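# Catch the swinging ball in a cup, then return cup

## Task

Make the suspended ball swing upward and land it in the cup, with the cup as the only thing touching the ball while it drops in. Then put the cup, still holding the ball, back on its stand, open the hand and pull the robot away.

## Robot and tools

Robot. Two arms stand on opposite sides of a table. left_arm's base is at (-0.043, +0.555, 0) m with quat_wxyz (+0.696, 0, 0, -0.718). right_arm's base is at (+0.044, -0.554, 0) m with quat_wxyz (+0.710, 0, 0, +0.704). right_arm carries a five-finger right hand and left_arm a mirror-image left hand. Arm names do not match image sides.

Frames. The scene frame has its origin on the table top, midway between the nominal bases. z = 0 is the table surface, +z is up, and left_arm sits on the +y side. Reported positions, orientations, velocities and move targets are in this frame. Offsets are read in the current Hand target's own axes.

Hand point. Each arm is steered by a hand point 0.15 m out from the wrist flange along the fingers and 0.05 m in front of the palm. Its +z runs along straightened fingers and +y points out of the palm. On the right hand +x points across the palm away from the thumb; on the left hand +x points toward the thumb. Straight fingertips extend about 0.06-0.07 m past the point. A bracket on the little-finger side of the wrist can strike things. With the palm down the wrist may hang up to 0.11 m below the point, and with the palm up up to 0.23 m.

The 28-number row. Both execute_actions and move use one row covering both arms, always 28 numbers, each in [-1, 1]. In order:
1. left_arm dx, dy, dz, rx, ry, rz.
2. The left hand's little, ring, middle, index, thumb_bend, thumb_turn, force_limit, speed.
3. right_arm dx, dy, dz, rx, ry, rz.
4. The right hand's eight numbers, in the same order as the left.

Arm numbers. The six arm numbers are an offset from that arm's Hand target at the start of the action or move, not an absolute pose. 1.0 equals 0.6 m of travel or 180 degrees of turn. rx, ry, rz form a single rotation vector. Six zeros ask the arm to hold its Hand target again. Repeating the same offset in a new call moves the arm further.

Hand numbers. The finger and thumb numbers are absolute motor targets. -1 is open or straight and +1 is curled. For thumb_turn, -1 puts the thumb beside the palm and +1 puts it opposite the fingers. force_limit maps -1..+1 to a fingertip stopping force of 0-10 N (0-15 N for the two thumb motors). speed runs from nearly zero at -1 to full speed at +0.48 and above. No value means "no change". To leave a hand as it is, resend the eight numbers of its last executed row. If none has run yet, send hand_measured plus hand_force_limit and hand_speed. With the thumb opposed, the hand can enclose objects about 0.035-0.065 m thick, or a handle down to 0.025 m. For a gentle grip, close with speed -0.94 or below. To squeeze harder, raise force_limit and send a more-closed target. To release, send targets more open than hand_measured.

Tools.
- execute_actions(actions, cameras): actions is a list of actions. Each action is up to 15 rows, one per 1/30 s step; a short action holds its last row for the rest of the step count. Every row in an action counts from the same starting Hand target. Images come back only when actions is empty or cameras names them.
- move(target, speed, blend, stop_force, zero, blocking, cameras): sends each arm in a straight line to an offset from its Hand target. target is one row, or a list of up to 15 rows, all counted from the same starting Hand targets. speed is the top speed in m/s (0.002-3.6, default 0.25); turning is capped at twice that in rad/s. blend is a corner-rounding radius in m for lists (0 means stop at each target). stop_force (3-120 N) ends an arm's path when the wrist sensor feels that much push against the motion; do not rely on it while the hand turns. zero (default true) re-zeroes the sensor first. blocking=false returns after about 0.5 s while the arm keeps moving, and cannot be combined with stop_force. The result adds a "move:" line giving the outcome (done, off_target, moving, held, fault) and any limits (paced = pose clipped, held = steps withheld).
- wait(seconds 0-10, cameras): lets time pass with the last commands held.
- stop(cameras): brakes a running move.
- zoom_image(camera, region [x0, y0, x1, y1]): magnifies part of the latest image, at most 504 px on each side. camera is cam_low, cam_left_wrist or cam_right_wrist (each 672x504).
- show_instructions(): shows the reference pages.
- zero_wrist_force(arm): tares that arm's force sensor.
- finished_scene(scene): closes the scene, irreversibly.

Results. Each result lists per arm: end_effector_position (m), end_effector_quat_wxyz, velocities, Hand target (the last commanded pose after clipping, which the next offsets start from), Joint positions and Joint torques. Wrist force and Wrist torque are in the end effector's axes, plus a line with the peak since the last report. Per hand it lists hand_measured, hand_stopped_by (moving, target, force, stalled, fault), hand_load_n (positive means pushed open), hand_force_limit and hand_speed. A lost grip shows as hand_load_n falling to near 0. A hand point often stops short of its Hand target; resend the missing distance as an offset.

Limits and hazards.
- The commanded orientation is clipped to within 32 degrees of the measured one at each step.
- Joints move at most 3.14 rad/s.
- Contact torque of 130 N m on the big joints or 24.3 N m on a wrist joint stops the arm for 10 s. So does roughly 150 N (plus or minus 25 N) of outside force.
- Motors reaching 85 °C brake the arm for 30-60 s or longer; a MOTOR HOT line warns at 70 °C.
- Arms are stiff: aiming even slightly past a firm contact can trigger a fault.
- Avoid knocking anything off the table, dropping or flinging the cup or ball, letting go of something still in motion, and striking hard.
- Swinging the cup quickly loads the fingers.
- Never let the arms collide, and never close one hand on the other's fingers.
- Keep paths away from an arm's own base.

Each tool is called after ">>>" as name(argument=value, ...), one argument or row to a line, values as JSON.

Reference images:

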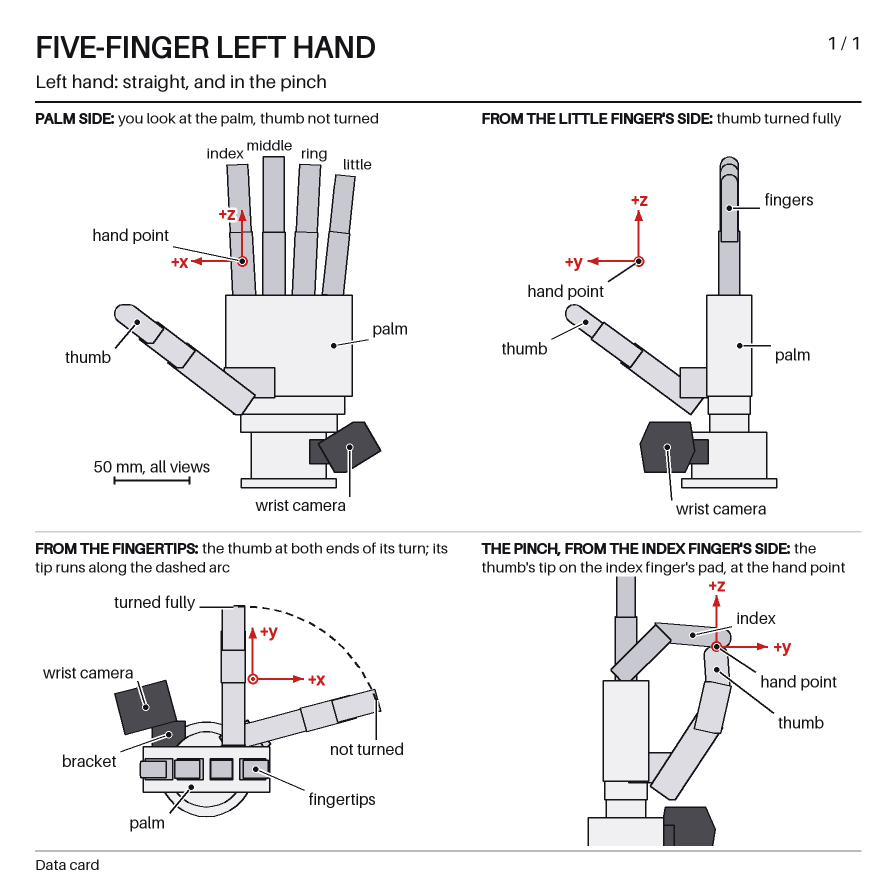

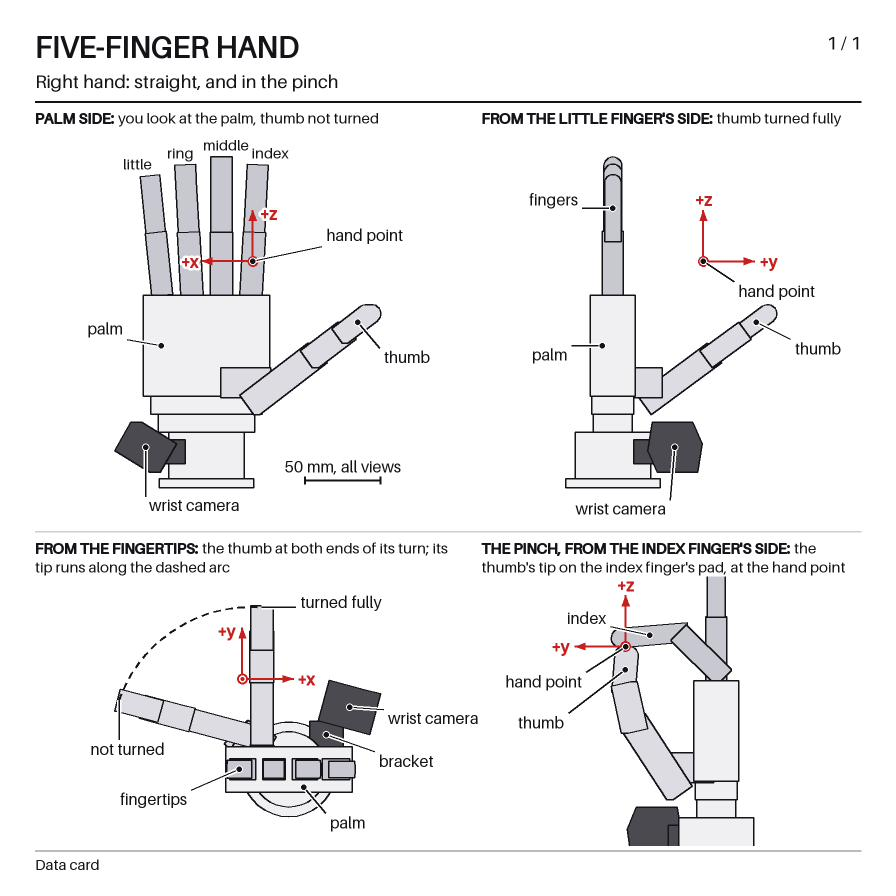

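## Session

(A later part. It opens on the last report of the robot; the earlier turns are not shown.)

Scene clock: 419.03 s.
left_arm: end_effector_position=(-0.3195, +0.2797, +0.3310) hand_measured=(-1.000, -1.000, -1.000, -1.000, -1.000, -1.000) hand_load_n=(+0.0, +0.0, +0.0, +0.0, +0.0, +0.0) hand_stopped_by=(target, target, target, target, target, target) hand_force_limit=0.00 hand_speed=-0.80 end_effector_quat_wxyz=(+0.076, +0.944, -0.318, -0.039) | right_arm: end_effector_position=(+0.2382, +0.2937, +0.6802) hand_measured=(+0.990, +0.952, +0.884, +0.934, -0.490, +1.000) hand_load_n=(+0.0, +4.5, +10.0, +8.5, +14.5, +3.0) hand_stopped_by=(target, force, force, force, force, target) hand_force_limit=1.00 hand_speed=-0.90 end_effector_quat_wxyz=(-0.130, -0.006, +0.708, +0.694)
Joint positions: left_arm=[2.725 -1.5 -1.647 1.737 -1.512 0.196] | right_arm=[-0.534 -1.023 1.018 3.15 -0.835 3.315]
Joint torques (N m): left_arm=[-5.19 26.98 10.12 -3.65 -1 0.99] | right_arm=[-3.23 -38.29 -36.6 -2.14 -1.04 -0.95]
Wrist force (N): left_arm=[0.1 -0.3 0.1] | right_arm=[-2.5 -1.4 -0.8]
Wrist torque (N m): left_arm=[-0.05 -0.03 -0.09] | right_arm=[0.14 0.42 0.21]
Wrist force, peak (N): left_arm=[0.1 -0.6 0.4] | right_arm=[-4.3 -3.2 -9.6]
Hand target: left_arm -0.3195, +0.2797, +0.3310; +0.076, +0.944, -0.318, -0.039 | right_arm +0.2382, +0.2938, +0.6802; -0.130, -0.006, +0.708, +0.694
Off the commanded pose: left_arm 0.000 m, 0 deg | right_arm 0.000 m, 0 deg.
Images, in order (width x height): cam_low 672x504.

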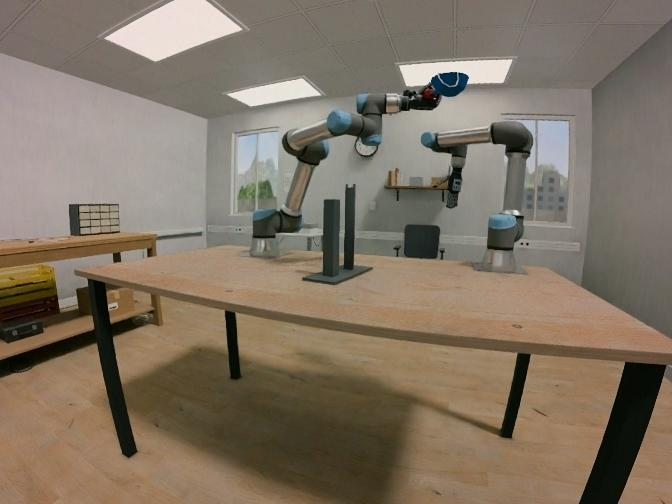

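>>> wait(
  seconds=0.1,
  cameras=["all"],
)

Scene clock: 421.67 s.
left_arm: end_effector_position=(-0.3195, +0.2797, +0.3310) hand_measured=(-1.000, -1.000, -1.000, -1.000, -1.000, -1.000) hand_load_n=(+0.0, +0.0, +0.0, +0.0, -0.5, +0.5) hand_stopped_by=(target, target, target, target, target, target) hand_force_limit=0.00 hand_speed=-0.80 end_effector_quat_wxyz=(+0.076, +0.944, -0.318, -0.039) | right_arm: end_effector_position=(+0.2382, +0.2938, +0.6802) hand_measured=(+0.990, +0.952, +0.884, +0.934, -0.490, +1.000) hand_load_n=(+0.0, +4.5, +9.5, +8.0, +14.5, +3.0) hand_stopped_by=(target, force, force, force, force, target) hand_force_limit=1.00 hand_speed=-0.90 end_effector_quat_wxyz=(-0.130, -0.006, +0.708, +0.694)
Joint positions: left_arm=[2.725 -1.5 -1.647 1.737 -1.512 0.196] | right_arm=[-0.534 -1.023 1.018 3.15 -0.835 3.315]
Joint torques (N m): left_arm=[-5.28 26.17 9.59 -3.46 -1.05 1.18] | right_arm=[5.52 -38.34 -35.78 -0.47 -1.48 -1.28]
Wrist force (N): left_arm=[0.1 -0.3 0.3] | right_arm=[-2.2 -1.7 -0.8]
Wrist torque (N m): left_arm=[-0.05 -0.03 -0.09] | right_arm=[0.13 0.39 0.22]
Wrist force, peak (N): left_arm=[-0.2 -0.5 0.3] | right_arm=[-2.6 -1.7 -1.1]
Hand target: left_arm -0.3195, +0.2797, +0.3310; +0.076, +0.944, -0.318, -0.039 | right_arm +0.2382, +0.2938, +0.6802; -0.130, -0.006, +0.708, +0.694
Off the commanded pose: left_arm 0.000 m, 0 deg | right_arm 0.000 m, 0 deg.
wait: 0.10 s; at rest from the start
camera_calibration:
cam_left_wrist: T_world_to_cam=[[0.805894, 0.57729, -0.131421, 0.136235], [0.549619, -0.646934, 0.528578, 0.183835], [0.220122, -0.498209, -0.83865, 0.59708], [0, 0, 0, 1]] pos_world=[-0.342261, 0.337753, 0.421474]
cam_right_wrist: T_world_to_cam=[[-0.121986, -0.00600085, 0.992514, -0.650419], [0.927098, -0.357761, 0.111783, -0.195508], [0.354412, 0.933794, 0.0492052, -0.280173], [0, 0, 0, 1]] pos_world=[0.20121, 0.187775, 0.68119]

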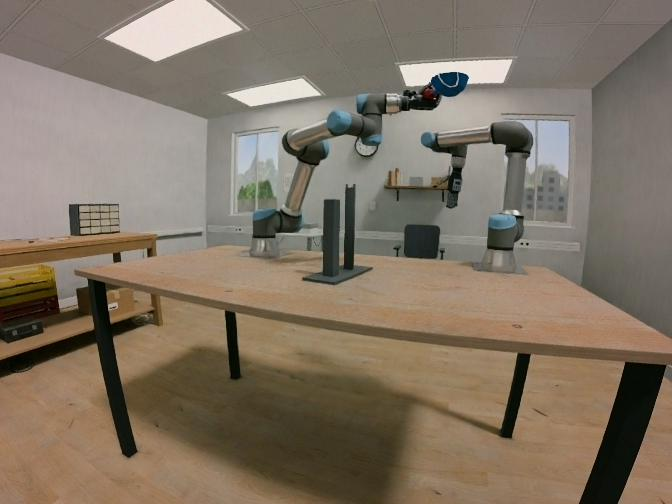

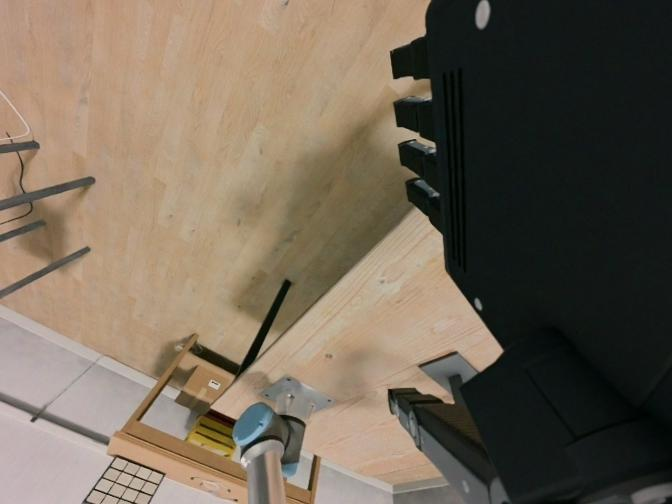

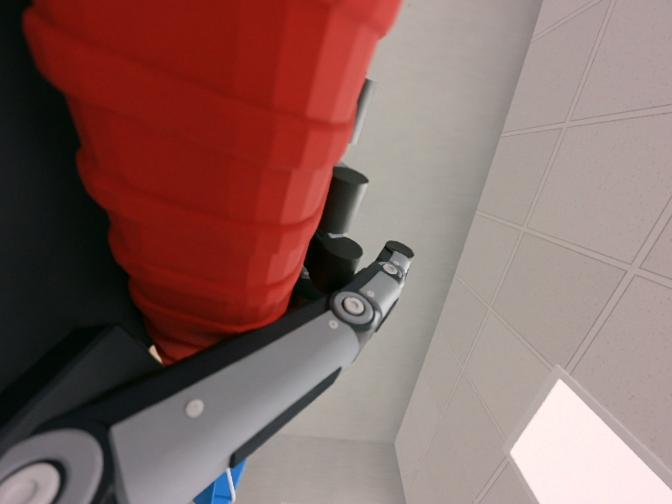

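>>> move(
  target=[0,0,0,0,0,0,-1,-1,-1,-1,-1,-1,0,-0.8,0.09665,-0.01867,-0.44822,-0.0239,-0.134,0.0004,0.99,0.98,0.98,0.98,0.98,1,1,-0.9],
  speed=0.12,
  cameras=["cam_low"],
)

>>> zoom_image(
  camera="cam_low",
  region=[300, 30, 400, 140],
)

Scene clock: 440.73 s.
left_arm: end_effector_position=(-0.3195, +0.2797, +0.3310) hand_measured=(-1.000, -1.000, -1.000, -1.000, -1.000, -1.000) hand_load_n=(+0.0, +0.0, +0.0, +0.0, +0.0, +0.0) hand_stopped_by=(target, target, target, target, target, target) hand_force_limit=0.00 hand_speed=-0.80 end_effector_quat_wxyz=(+0.076, +0.944, -0.318, -0.039) | right_arm: end_effector_position=(+0.2321, +0.0185, +0.6799) hand_measured=(+0.990, +0.952, +0.884, +0.934, -0.490, +1.000) hand_load_n=(+0.0, +4.5, +9.5, +8.0, +14.5, +3.0) hand_stopped_by=(target, force, force, force, force, target) hand_force_limit=1.00 hand_speed=-0.90 end_effector_quat_wxyz=(+0.020, +0.144, +0.693, +0.706)
Joint positions: left_arm=[2.725 -1.5 -1.647 1.737 -1.512 0.196] | right_arm=[-0.643 -1.722 1.864 3.001 -1.153 3.317]
Joint torques (N m): left_arm=[-4.75 26.26 10.19 -3.44 -1.04 1.18] | right_arm=[7.86 -23.62 -26.42 -4.36 0 -0.23]
Wrist force (N): left_arm=[0.1 -0.3 0.2] | right_arm=[-2.2 -2.3 -0.5]
Wrist torque (N m): left_arm=[-0.06 -0.01 -0.09] | right_arm=[0.02 0.38 0.16]
Wrist force, peak (N): left_arm=[0.1 -0.5 0.4] | right_arm=[-2.4 -2.2 -2.2]
Hand target: left_arm -0.3195, +0.2797, +0.3310; +0.076, +0.944, -0.318, -0.039 | right_arm +0.2320, +0.0185, +0.6800; +0.021, +0.144, +0.693, +0.706
Off the commanded pose: left_arm 0.000 m, 0 deg | right_arm 0.000 m, 0 deg.
move: done
Images, in order (width x height): cam_low 672x504.

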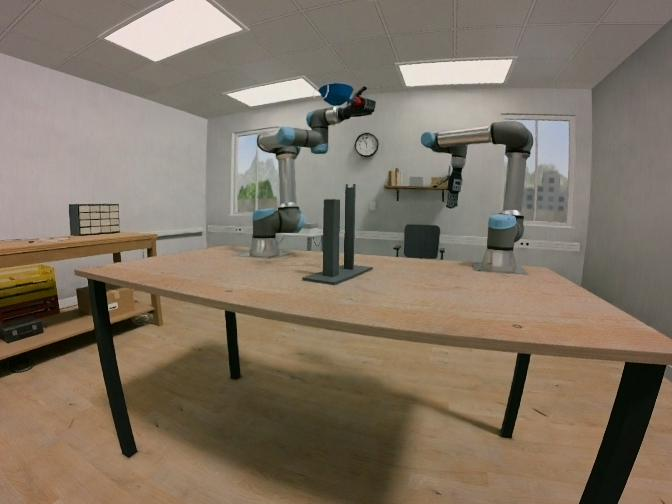

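Scaled by 4.582 from the camera's 672x504 image, which has a finer 960x720 frame.

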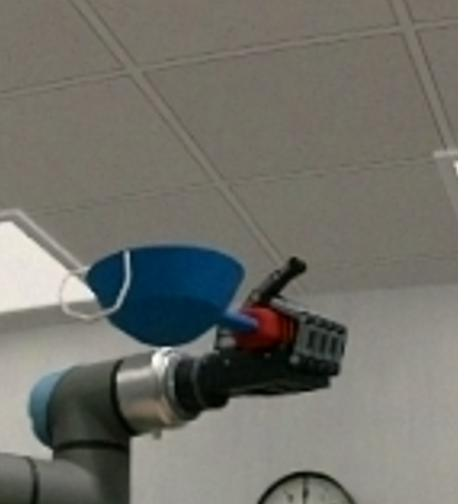

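>>> move(
  target=[0,0,0,0,0,0,-1,-1,-1,-1,-1,-1,0,-0.8,-0.06968,-0.39384,0.0008,0,0,0,0.99,0.98,0.98,0.98,0.98,1,1,-0.9],
  speed=0.12,
  cameras=["cam_low"],
)

>>> zoom_image(
  camera="cam_low",
  region=[300, 140, 380, 250],
)

Scene clock: 447.50 s.
left_arm: end_effector_position=(-0.3195, +0.2797, +0.3310) hand_measured=(-1.000, -1.000, -1.000, -1.000, -1.000, -1.000) hand_load_n=(+0.0, +0.0, +0.0, +0.0, +0.0, +0.0) hand_stopped_by=(target, target, target, target, target, target) hand_force_limit=0.00 hand_speed=-0.80 end_effector_quat_wxyz=(+0.076, +0.944, -0.318, -0.039) | right_arm: end_effector_position=(+0.2318, +0.0185, +0.4400) hand_measured=(+0.990, +0.952, +0.884, +0.934, -0.490, +1.000) hand_load_n=(+0.0, +4.5, +9.5, +8.5, +14.5, +3.0) hand_stopped_by=(target, force, force, force, force, target) hand_force_limit=1.00 hand_speed=-0.90 end_effector_quat_wxyz=(+0.020, +0.144, +0.693, +0.706)
Joint positions: left_arm=[2.725 -1.5 -1.647 1.737 -1.512 0.196] | right_arm=[-0.642 -1.415 2.267 2.291 -1.154 3.317]
Joint torques (N m): left_arm=[-4.64 26.61 10.91 -3.36 -1.09 1.27] | right_arm=[7.78 -17.56 -25.51 -3.92 -1.56 0.75]
Wrist force (N): left_arm=[0.0 -0.1 0.4] | right_arm=[-2.2 -2.8 -0.3]
Wrist torque (N m): left_arm=[-0.04 0.00 -0.11] | right_arm=[-0.08 0.37 0.17]
Wrist force, peak (N): left_arm=[0.2 -0.3 0.5] | right_arm=[-2.5 -4.2 -0.5]
Hand target: left_arm -0.3195, +0.2797, +0.3310; +0.076, +0.944, -0.318, -0.039 | right_arm +0.2318, +0.0185, +0.4400; +0.021, +0.144, +0.693, +0.706
Off the commanded pose: left_arm 0.000 m, 0 deg | right_arm 0.000 m, 0 deg.
move: done
Images, in order (width x height): cam_low 672x504.

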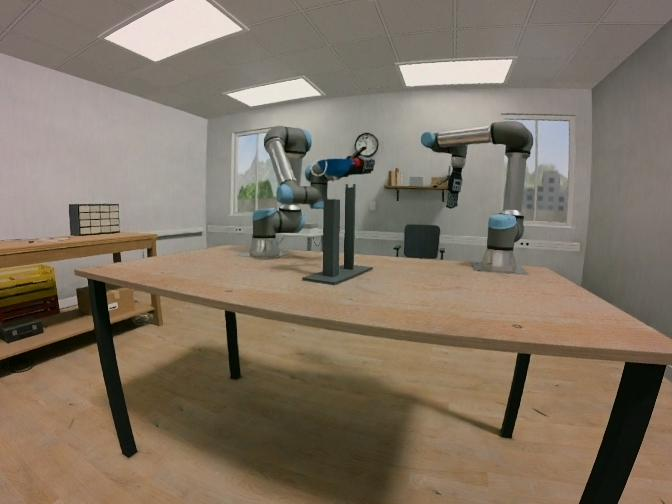

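Scaled by 4.582 from the camera's 672x504 image, which has a finer 960x720 frame.

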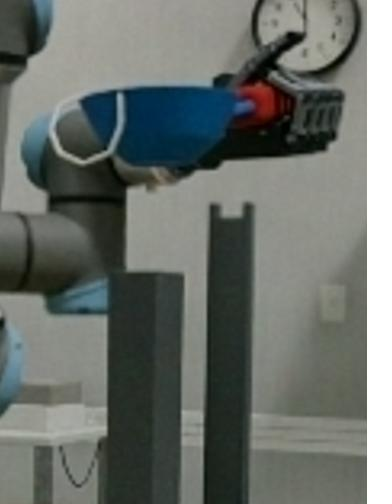

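>>> zoom_image(
  camera="cam_low",
  region=[310, 145, 380, 205],
)

Scaled by 7.200 from the camera's 672x504 image, which has a finer 960x720 frame.

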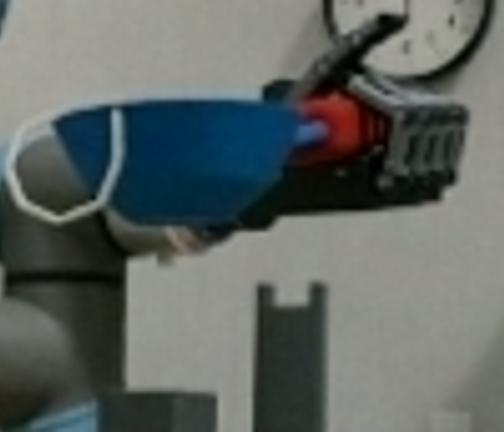

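>>> move(
  target=[
    [0.4565,-0.048,-0.4745,0.0481,0.0591,0.0907,-1,-1,-1,-1,-1,-1,0,-0.8,0,0,0,0,0,0,0.99,0.98,0.98,0.98,0.98,1,1,-0.9],
    [0.9975,-0.3692,-0.577,0.0961,0.1182,0.1814,-1,-1,-1,-1,-1,-1,0,-0.8,0,0,0,0,0,0,0.99,0.98,0.98,0.98,0.98,1,1,-0.9],
  ],
  speed=0.22,
  blend=[0.05, 0],
  cameras=["cam_low", "cam_left_wrist"],
)

Scene clock: 456.23 s.
left_arm: end_effector_position=(+0.3295, +0.1329, +0.6182) hand_measured=(-1.000, -1.000, -1.000, -1.000, -1.000, -1.000) hand_load_n=(+0.0, +0.0, +0.0, +0.0, +0.0, +0.0) hand_stopped_by=(target, target, target, target, target, target) hand_force_limit=0.00 hand_speed=-0.80 end_effector_quat_wxyz=(+0.072, +0.788, -0.485, +0.373) | right_arm: end_effector_position=(+0.2318, +0.0185, +0.4400) hand_measured=(+0.990, +0.952, +0.884, +0.934, -0.490, +1.000) hand_load_n=(+0.0, +4.5, +9.5, +8.5, +14.5, +3.5) hand_stopped_by=(target, force, force, force, force, target) hand_force_limit=1.00 hand_speed=-0.90 end_effector_quat_wxyz=(+0.021, +0.144, +0.693, +0.706)
Joint positions: left_arm=[4.382 -2.106 -0.035 1.312 -1.308 2.209] | right_arm=[-0.642 -1.415 2.267 2.291 -1.154 3.317]
Joint torques (N m): left_arm=[-7.32 48.85 21.63 1.39 1.85 -0.84] | right_arm=[-4.71 -16.56 -26.79 -3.31 1.15 0.46]
Wrist force (N): left_arm=[0.5 -0.6 0.5] | right_arm=[-2.2 -2.3 -0.4]
Wrist torque (N m): left_arm=[-0.04 -0.02 -0.01] | right_arm=[-0.04 0.38 0.17]
Wrist force, peak (N): left_arm=[0.6 -2.4 1.1] | right_arm=[-2.2 -2.9 -0.6]
Hand target: left_arm +0.3302, +0.1322, +0.6198; +0.000, +0.810, -0.551, +0.203 | right_arm +0.2318, +0.0185, +0.4400; +0.021, +0.144, +0.693, +0.706
Off the commanded pose: left_arm 0.002 m, 23 deg | right_arm 0.000 m, 0 deg.
elbow stopped short (left arm): the move would have taken joint 3 (elbow) straighter than the controller allows.
move: off_target (left_arm)
camera_calibration:
cam_left_wrist: T_world_to_cam=[[0.83564, 0.304325, 0.457266, -0.601676], [-0.281442, -0.477677, 0.832235, -0.356004], [0.471696, -0.824143, -0.313516, 0.257785], [0, 0, 0, 1]] pos_world=[0.280994, 0.225502, 0.652225]
Images, in order (width x height): cam_low 672x504, cam_left_wrist 672x504.

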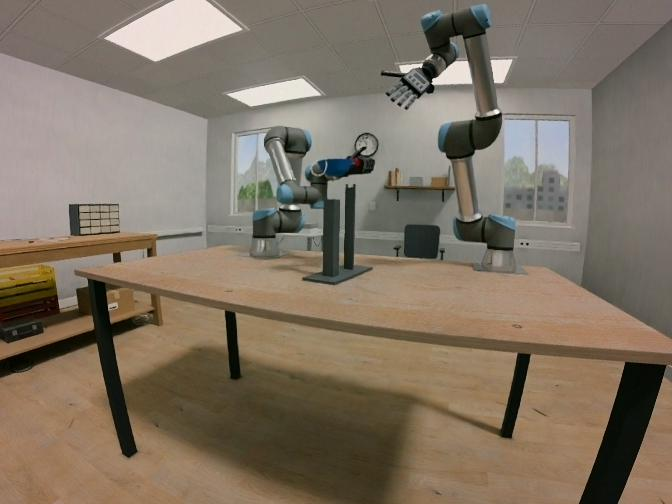

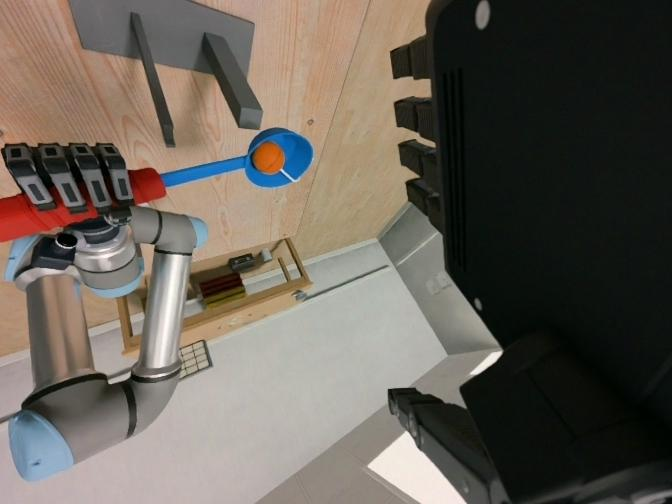

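>>> zoom_image(
  camera="cam_left_wrist",
  region=[60, 0, 330, 240],
)

Scaled by 1.867 from the camera's 672x504 image, which has a finer 960x720 frame.

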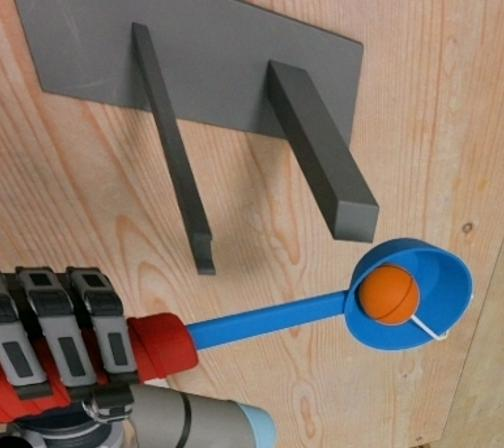

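>>> zoom_image(
  camera="cam_left_wrist",
  region=[150, 110, 330, 200],
)

Scaled by 2.800 from the camera's 672x504 image, which has a finer 960x720 frame.

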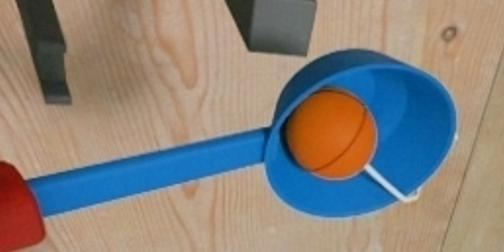

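>>> move(
  target=[-0.2085,-0.1201,0.3127,-0.1848,0.2041,-0.0266,-1,-1,-1,-1,-1,-1,0,-0.8,0,0,0,0,0,0,0.99,0.98,0.98,0.98,0.98,1,1,-0.9],
  speed=0.18,
  cameras=["cam_low", "cam_left_wrist"],
)

Scene clock: 479.10 s.
left_arm: end_effector_position=(+0.4173, +0.2304, +0.4227) hand_measured=(-1.000, -1.000, -1.000, -1.000, -1.000, -1.000) hand_load_n=(+0.0, +0.0, +0.0, +0.0, +0.0, +0.0) hand_stopped_by=(target, target, target, target, target, target) hand_force_limit=0.00 hand_speed=-0.80 end_effector_quat_wxyz=(+0.407, +0.694, -0.524, +0.281) | right_arm: end_effector_position=(+0.2318, +0.0185, +0.4400) hand_measured=(+0.990, +0.952, +0.884, +0.934, -0.490, +1.000) hand_load_n=(+0.0, +4.5, +9.5, +8.0, +14.5, +3.0) hand_stopped_by=(target, force, force, force, force, target) hand_force_limit=1.00 hand_speed=-0.90 end_effector_quat_wxyz=(+0.021, +0.144, +0.693, +0.706)
Joint positions: left_arm=[4.834 -2.103 -1.143 1.458 -0.552 3.076] | right_arm=[-0.642 -1.415 2.267 2.291 -1.154 3.317]
Joint torques (N m): left_arm=[-16.56 43.84 28.26 -1.64 1.12 2.3] | right_arm=[-3.48 -19.42 -27.38 -1.86 1.04 0.05]
Wrist force (N): left_arm=[0.8 -0.1 -0.1] | right_arm=[-2.3 -2.5 -0.6]
Wrist torque (N m): left_arm=[0.09 -0.10 0.01] | right_arm=[-0.01 0.41 0.17]
Wrist force, peak (N): left_arm=[1.0 -1.3 0.3] | right_arm=[-2.4 -2.8 -0.7]
Hand target: left_arm +0.4173, +0.2303, +0.4227; +0.407, +0.694, -0.524, +0.281 | right_arm +0.2318, +0.0185, +0.4400; +0.021, +0.144, +0.693, +0.706
Off the commanded pose: left_arm 0.000 m, 0 deg | right_arm 0.000 m, 0 deg.
move: done
camera_calibration:
cam_left_wrist: T_world_to_cam=[[0.999999, -0.00051942, 0.000867748, -0.420855], [-0.000867978, -0.00044329, 1, -0.419976], [-0.000519035, -1, -0.000443741, 0.34055], [0, 0, 0, 1]] pos_world=[0.420667, 0.340145, 0.420492]
Images, in order (width x height): cam_low 672x504, cam_left_wrist 672x504.

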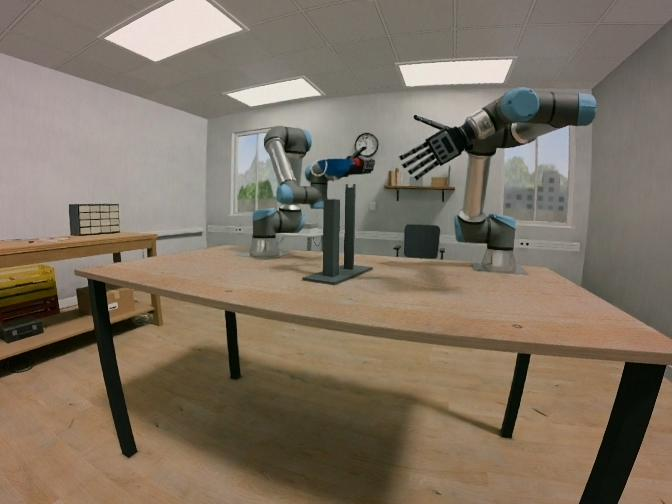

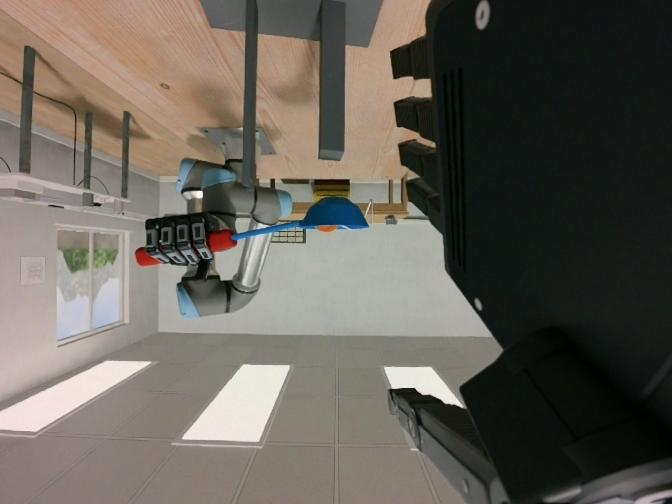

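>>> zoom_image(
  camera="cam_left_wrist",
  region=[130, 120, 390, 280],
)

>>> zoom_image(
  camera="cam_left_wrist",
  region=[220, 180, 390, 260],
)

Scaled by 1.938 from the camera's 672x504 image, which has a finer 960x720 frame.

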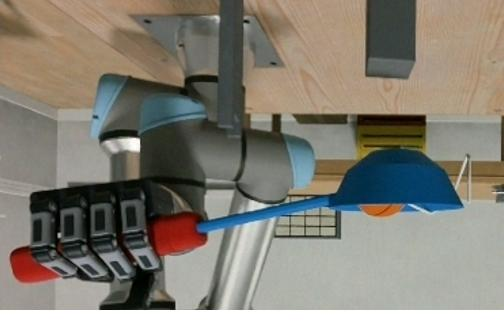

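Scaled by 2.965 from the camera's 672x504 image, which has a finer 960x720 frame.

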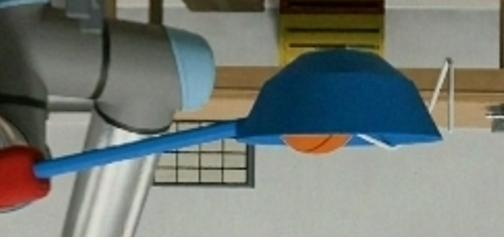

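>>> move(
  target=[0,0,0,0,0,0,-1,-1,-1,-1,-1,-1,0,-0.8,0,0.00006,0.0257,0.00767,-0.04342,-0.00312,0.99,0.98,0.98,0.98,0.98,1,1,-0.9],
  speed=0.06,
  cameras=["cam_low", "cam_left_wrist"],
)

>>> zoom_image(
  camera="cam_low",
  region=[310, 145, 380, 205],
)

>>> zoom_image(
  camera="cam_left_wrist",
  region=[220, 140, 390, 260],
)

Scene clock: 496.07 s.
left_arm: end_effector_position=(+0.4173, +0.2303, +0.4227) hand_measured=(-1.000, -1.000, -1.000, -1.000, -1.000, -1.000) hand_load_n=(+0.0, +0.0, +0.0, +0.0, +0.0, +0.0) hand_stopped_by=(target, target, target, target, target, target) hand_force_limit=0.00 hand_speed=-0.80 end_effector_quat_wxyz=(+0.407, +0.694, -0.524, +0.281) | right_arm: end_effector_position=(+0.2353, +0.0336, +0.4400) hand_measured=(+0.990, +0.952, +0.884, +0.934, -0.490, +1.000) hand_load_n=(+0.0, +4.5, +9.5, +8.5, +14.5, +3.0) hand_stopped_by=(target, force, force, force, force, target) hand_force_limit=1.00 hand_speed=-0.90 end_effector_quat_wxyz=(+0.069, +0.189, +0.699, +0.686)
Joint positions: left_arm=[4.833 -2.103 -1.143 1.457 -0.552 3.076] | right_arm=[-0.532 -1.403 2.21 2.384 -1.395 3.296]
Joint torques (N m): left_arm=[-15.78 29.35 32.24 -4.5 3.18 1.37] | right_arm=[-9.1 -32.66 -8.35 -4.6 0.26 0.32]
Wrist force (N): left_arm=[1.1 0.0 0.1] | right_arm=[-2.2 -1.9 -0.4]
Wrist torque (N m): left_arm=[0.10 -0.14 -0.04] | right_arm=[0.04 0.42 0.29]
Wrist force, peak (N): left_arm=[1.1 0.1 -0.1] | right_arm=[-2.6 -2.6 -0.7]
Hand target: left_arm +0.4173, +0.2303, +0.4227; +0.407, +0.694, -0.524, +0.281 | right_arm +0.2354, +0.0335, +0.4400; +0.069, +0.189, +0.699, +0.686
Off the commanded pose: left_arm 0.000 m, 0 deg | right_arm 0.000 m, 0 deg.
move: done
camera_calibration:
cam_left_wrist: T_world_to_cam=[[0.999999, -0.000819137, 0.000968347, -0.420794], [-0.000968628, -0.00034234, 0.999999, -0.419968], [-0.000818805, -1, -0.000343134, 0.340633], [0, 0, 0, 1]] pos_world=[0.420666, 0.340145, 0.420492]
Images, in order (width x height): cam_low 672x504, cam_left_wrist 672x504.

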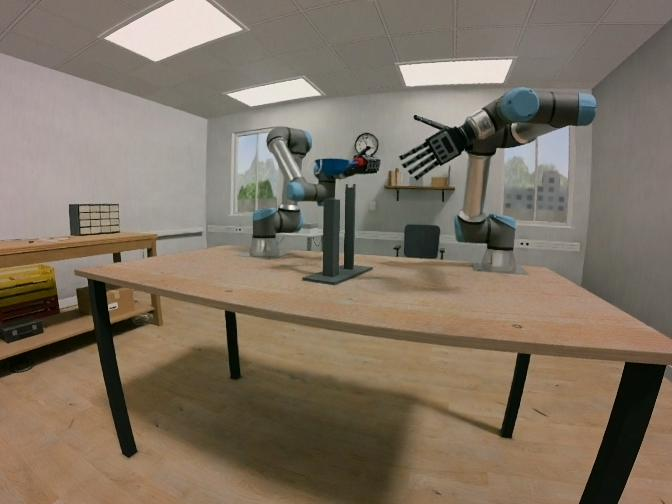

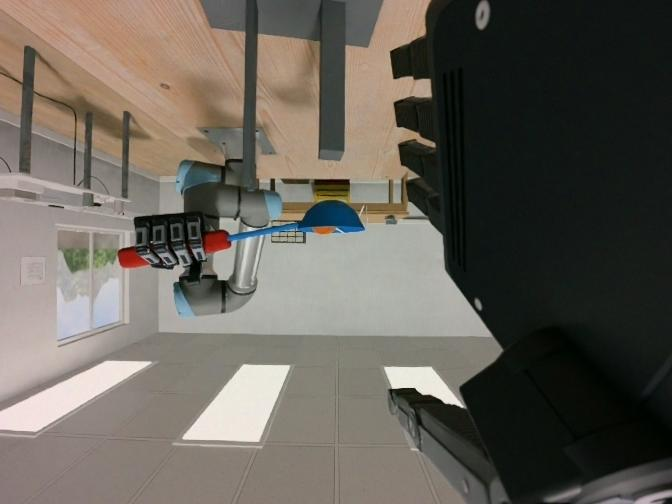

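Scaled by 7.200 from the camera's 672x504 image, which has a finer 960x720 frame.

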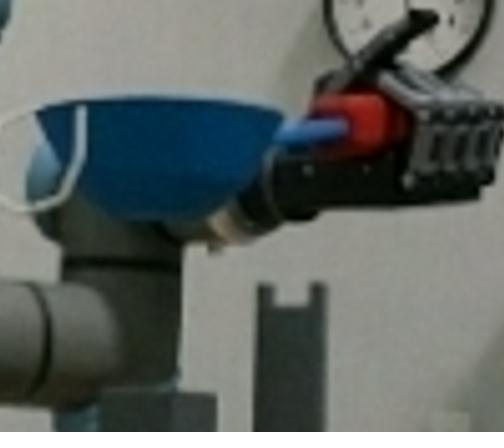

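Scaled by 2.965 from the camera's 672x504 image, which has a finer 960x720 frame.

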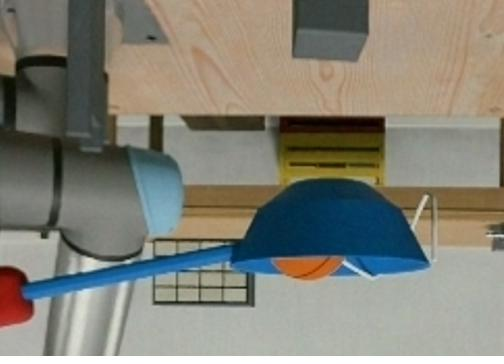

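>>> move(
  target=[0,0,0,0,0,0,-1,-1,-1,-1,-1,-1,0,-0.8,-0.01475,-0.09032,0.00446,0,0,0,0.99,0.98,0.98,0.98,0.98,1,1,-0.9],
  speed=0.06,
  cameras=["cam_low", "cam_left_wrist"],
)

>>> zoom_image(
  camera="cam_left_wrist",
  region=[200, 120, 390, 250],
)

>>> zoom_image(
  camera="cam_low",
  region=[310, 155, 380, 225],
)

>>> move(
  target=[
    [0.1372,0.0752,-0.09,0.0924,-0.102,0.0133,-1,-1,-1,-1,-1,-1,0,-0.8,0,0,0,0,0,0,0.99,0.98,0.98,0.98,0.98,1,1,-0.9],
    [0.1587,0.1907,0.0372,0.1848,-0.2041,0.0266,-1,-1,-1,-1,-1,-1,0,-0.8,0,0,0,0,0,0,0.99,0.98,0.98,0.98,0.98,1,1,-0.9],
  ],
  speed=0.18,
  blend=[0.03, 0],
  cameras=["cam_left_wrist"],
)

Scene clock: 503.50 s.
left_arm: end_effector_position=(+0.4173, +0.2303, +0.4227) hand_measured=(-1.000, -1.000, -1.000, -1.000, -1.000, -1.000) hand_load_n=(+0.0, +0.0, -0.5, +0.0, +0.0, +0.0) hand_stopped_by=(target, target, target, target, target, target) hand_force_limit=0.00 hand_speed=-0.80 end_effector_quat_wxyz=(+0.407, +0.694, -0.524, +0.281) | right_arm: end_effector_position=(+0.2354, +0.0335, +0.3850) hand_measured=(+0.990, +0.952, +0.884, +0.934, -0.490, +1.000) hand_load_n=(+0.0, +4.0, +9.5, +8.0, +14.0, +3.0) hand_stopped_by=(target, force, force, force, force, target) hand_force_limit=1.00 hand_speed=-0.90 end_effector_quat_wxyz=(+0.069, +0.189, +0.699, +0.686)
Joint positions: left_arm=[4.833 -2.103 -1.143 1.457 -0.552 3.076] | right_arm=[-0.532 -1.276 2.256 2.211 -1.395 3.296]
Joint torques (N m): left_arm=[-15.8 31.15 30.86 -3.29 3.3 -0.1] | right_arm=[7.08 -29.6 -26.07 -1.83 -1.94 -0.3]
Wrist force (N): left_arm=[0.6 0.1 0.0] | right_arm=[-2.1 -2.6 -0.4]
Wrist torque (N m): left_arm=[0.12 -0.08 -0.07] | right_arm=[-0.01 0.38 0.29]
Wrist force, peak (N): left_arm=[1.2 -0.2 0.1] | right_arm=[-2.1 -3.2 -0.4]
Hand target: left_arm +0.4173, +0.2303, +0.4227; +0.407, +0.694, -0.524, +0.281 | right_arm +0.2354, +0.0335, +0.3850; +0.069, +0.189, +0.699, +0.686
Off the commanded pose: left_arm 0.000 m, 0 deg | right_arm 0.000 m, 0 deg.
move: done
camera_calibration:
cam_left_wrist: T_world_to_cam=[[0.999999, -0.000819137, 0.000968347, -0.420794], [-0.000968628, -0.00034234, 0.999999, -0.419968], [-0.000818805, -1, -0.000343134, 0.340633], [0, 0, 0, 1]] pos_world=[0.420666, 0.340145, 0.420492]
Images, in order (width x height): cam_low 672x504, cam_left_wrist 672x504.

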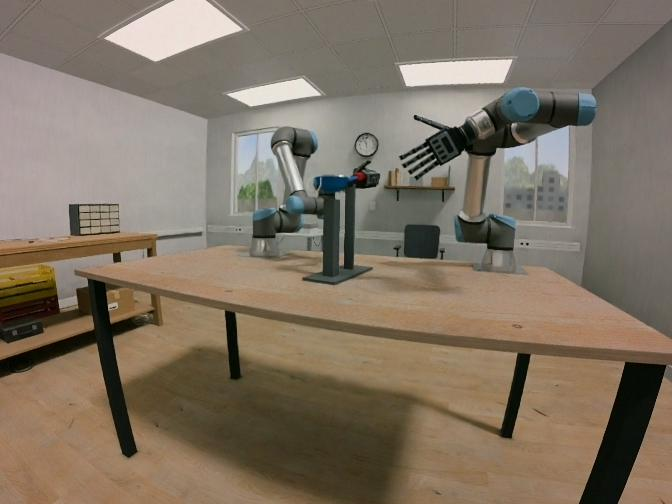

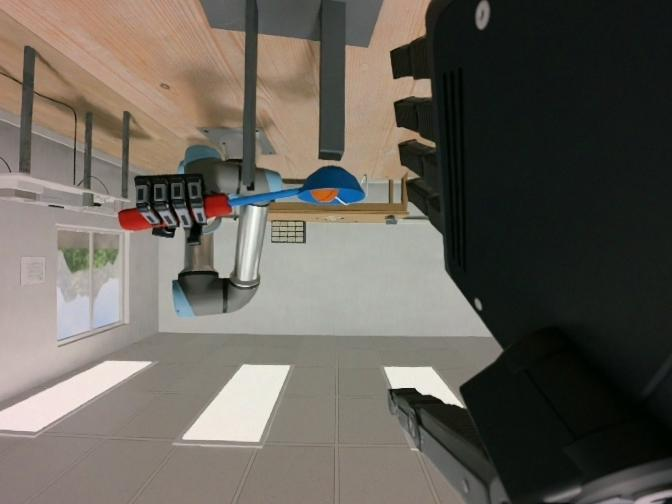

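Scaled by 2.653 from the camera's 672x504 image, which has a finer 960x720 frame.

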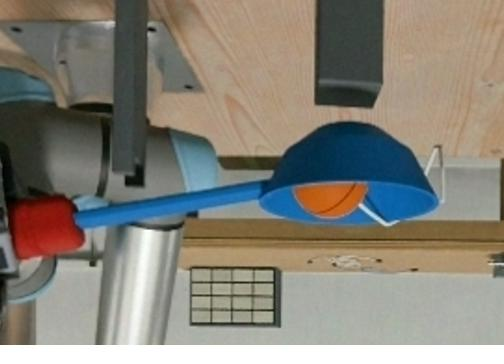

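Scaled by 7.200 from the camera's 672x504 image, which has a finer 960x720 frame.

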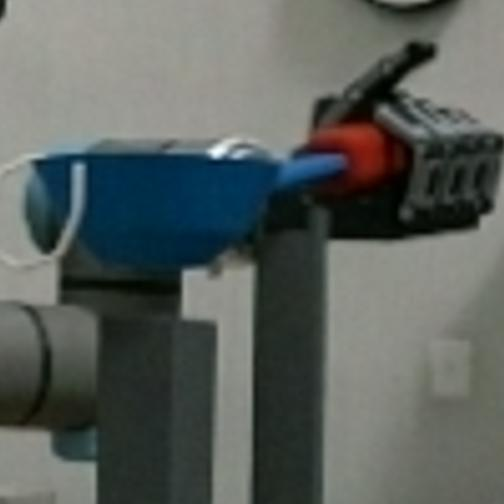

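Scene clock: 506.53 s.
left_arm: end_effector_position=(+0.3348, +0.1503, +0.5192) hand_measured=(-1.000, -1.000, -1.000, -1.000, -1.000, -1.000) hand_load_n=(+0.0, +0.0, +0.0, +0.0, +0.0, +0.0) hand_stopped_by=(target, target, target, target, target, target) hand_force_limit=0.00 hand_speed=-0.80 end_effector_quat_wxyz=(+0.001, +0.810, -0.550, +0.205) | right_arm: end_effector_position=(+0.2354, +0.0335, +0.3850) hand_measured=(+0.990, +0.952, +0.884, +0.934, -0.490, +1.000) hand_load_n=(+0.0, +4.0, +10.0, +8.5, +14.5, +3.0) hand_stopped_by=(target, force, force, force, force, target) hand_force_limit=1.00 hand_speed=-0.90 end_effector_quat_wxyz=(+0.069, +0.189, +0.699, +0.686)
Joint positions: left_arm=[4.325 -2.247 -0.035 1.119 -1.498 2.331] | right_arm=[-0.532 -1.276 2.256 2.211 -1.395 3.296]
Joint torques (N m): left_arm=[-8.82 41.75 25.06 -2.4 -1.49 -1.99] | right_arm=[6.77 -24.66 -23.83 -4.65 -0.84 0.19]
Wrist force (N): left_arm=[0.1 -1.0 0.4] | right_arm=[-2.2 -2.6 -0.2]
Wrist torque (N m): left_arm=[-0.12 0.02 -0.17] | right_arm=[-0.02 0.39 0.28]
Wrist force, peak (N): left_arm=[-0.2 -1.2 0.2] | right_arm=[-2.3 -2.6 -0.1]
Hand target: left_arm +0.3351, +0.1499, +0.5198; +0.000, +0.810, -0.551, +0.203 | right_arm +0.2354, +0.0335, +0.3850; +0.069, +0.189, +0.699, +0.686
Off the commanded pose: left_arm 0.001 m, 0 deg | right_arm 0.000 m, 0 deg.
elbow stopped short (left arm): the move would have taken joint 3 (elbow) straighter than the controller allows.
move: done
camera_calibration:
cam_left_wrist: T_world_to_cam=[[0.929872, 0.123536, 0.346521, -0.513016], [-0.157853, -0.716831, 0.679144, -0.189751], [0.332296, -0.686216, -0.64706, 0.43768], [0, 0, 0, 1]] pos_world=[0.301647, 0.2277, 0.589845]
Images, in order (width x height): cam_left_wrist 672x504.

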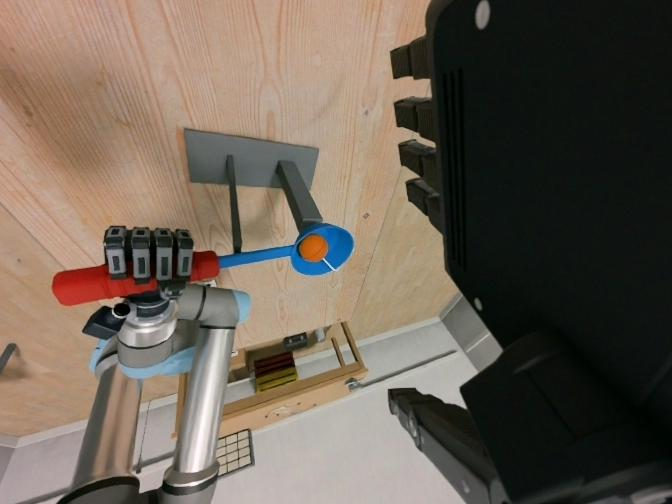

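>>> zoom_image(
  camera="cam_left_wrist",
  region=[200, 180, 370, 300],
)

Scaled by 2.965 from the camera's 672x504 image, which has a finer 960x720 frame.

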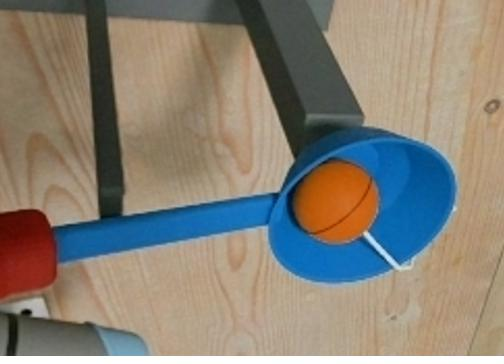

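>>> zoom_image(
  camera="cam_left_wrist",
  region=[218, 232, 258, 272],
)

>>> zoom_image(
  camera="cam_left_wrist",
  region=[280, 205, 360, 280],
)

Scaled by 12.600 from the camera's 672x504 image, which has a finer 960x720 frame.

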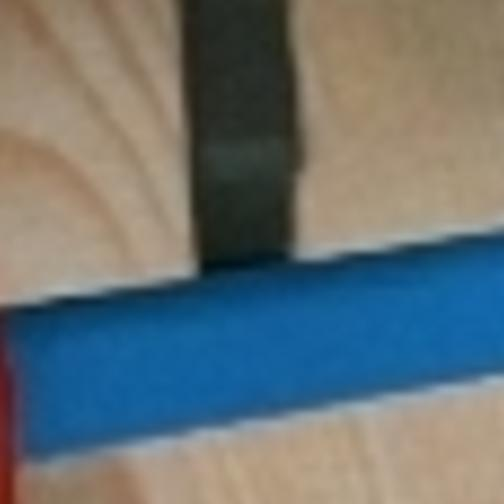

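Scaled by 6.300 from the camera's 672x504 image, which has a finer 960x720 frame.

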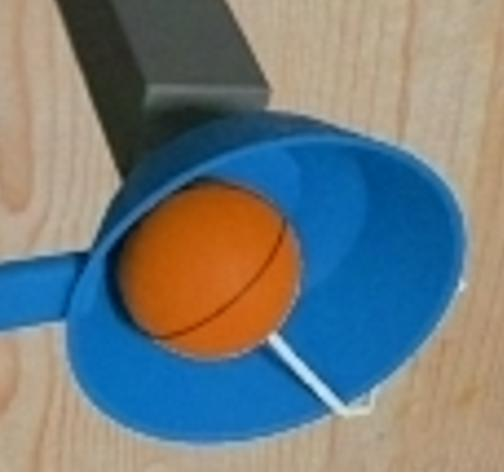

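>>> move(
  target=[0,0,0,0,0,0,-1,-1,-1,-1,-1,-1,0,-0.8,-0.00295,-0.01806,0.00089,0,0,0,0.99,0.98,0.98,0.98,0.98,1,1,-0.9],
  speed=0.02,
  stop_force=4,
  cameras=["cam_low", "cam_left_wrist"],
)

>>> zoom_image(
  camera="cam_left_wrist",
  region=[218, 222, 268, 272],
)

>>> zoom_image(
  camera="cam_low",
  region=[335, 165, 365, 195],
)

Scene clock: 521.20 s.
left_arm: end_effector_position=(+0.3347, +0.1503, +0.5193) hand_measured=(-1.000, -1.000, -1.000, -1.000, -1.000, -1.000) hand_load_n=(+0.0, +0.0, +0.0, +0.0, +0.0, +0.0) hand_stopped_by=(target, target, target, target, target, target) hand_force_limit=0.00 hand_speed=-0.80 end_effector_quat_wxyz=(+0.001, +0.810, -0.550, +0.205) | right_arm: end_effector_position=(+0.2353, +0.0335, +0.3740) hand_measured=(+0.990, +0.952, +0.884, +0.934, -0.490, +1.000) hand_load_n=(+0.0, +4.5, +9.5, +8.0, +14.0, +3.0) hand_stopped_by=(target, force, force, force, force, target) hand_force_limit=1.00 hand_speed=-0.90 end_effector_quat_wxyz=(+0.069, +0.189, +0.699, +0.686)
Joint positions: left_arm=[4.325 -2.247 -0.035 1.119 -1.498 2.33] | right_arm=[-0.532 -1.247 2.262 2.177 -1.395 3.296]
Joint torques (N m): left_arm=[-10.99 31.07 24.72 -0.92 1.49 -1.37] | right_arm=[8.13 -36.43 -24.23 -1.01 -1.58 0.29]
Wrist force (N): left_arm=[0.0 -0.9 0.5] | right_arm=[-2.2 -2.3 -0.4]
Wrist torque (N m): left_arm=[-0.11 0.03 -0.16] | right_arm=[0.02 0.41 0.30]
Wrist force, peak (N): left_arm=[0.1 -1.2 0.4] | right_arm=[-2.4 -2.6 -0.1]
Hand target: left_arm +0.3351, +0.1499, +0.5198; +0.000, +0.810, -0.551, +0.203 | right_arm +0.2353, +0.0335, +0.3740; +0.069, +0.189, +0.699, +0.686
Off the commanded pose: left_arm 0.001 m, 0 deg | right_arm 0.000 m, 0 deg.
elbow stopped short (left arm): the move would have taken joint 3 (elbow) straighter than the controller allows.
move: done
camera_calibration:
cam_left_wrist: T_world_to_cam=[[0.929857, 0.123469, 0.346585, -0.512963], [-0.15794, -0.716842, 0.679112, -0.189859], [0.332296, -0.686217, -0.64706, 0.43771], [0, 0, 0, 1]] pos_world=[0.301547, 0.2276, 0.589945]
Images, in order (width x height): cam_low 672x504, cam_left_wrist 672x504.

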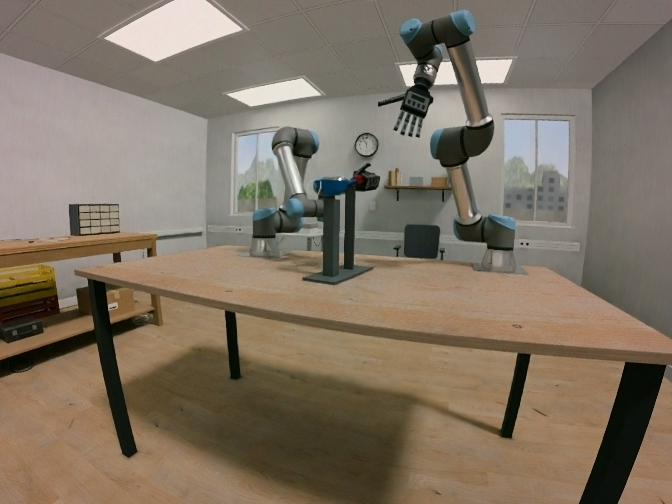

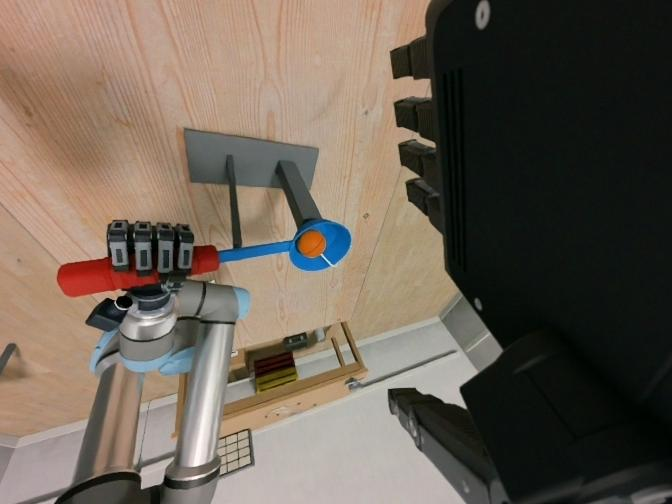

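Scaled by 10.080 from the camera's 672x504 image, which has a finer 960x720 frame.

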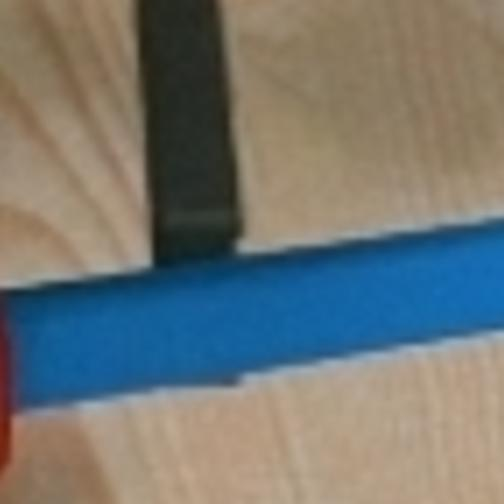

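Scaled by 16.800 from the camera's 672x504 image, which has a finer 960x720 frame.

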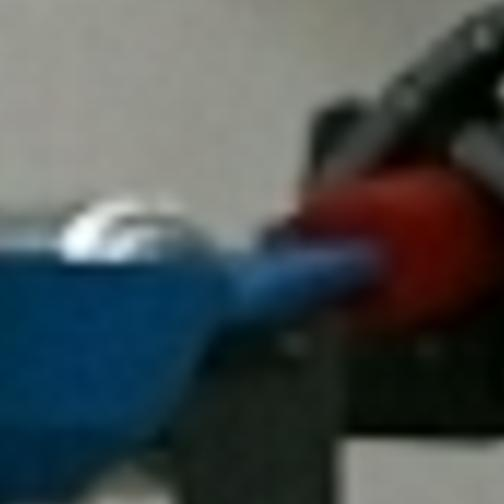

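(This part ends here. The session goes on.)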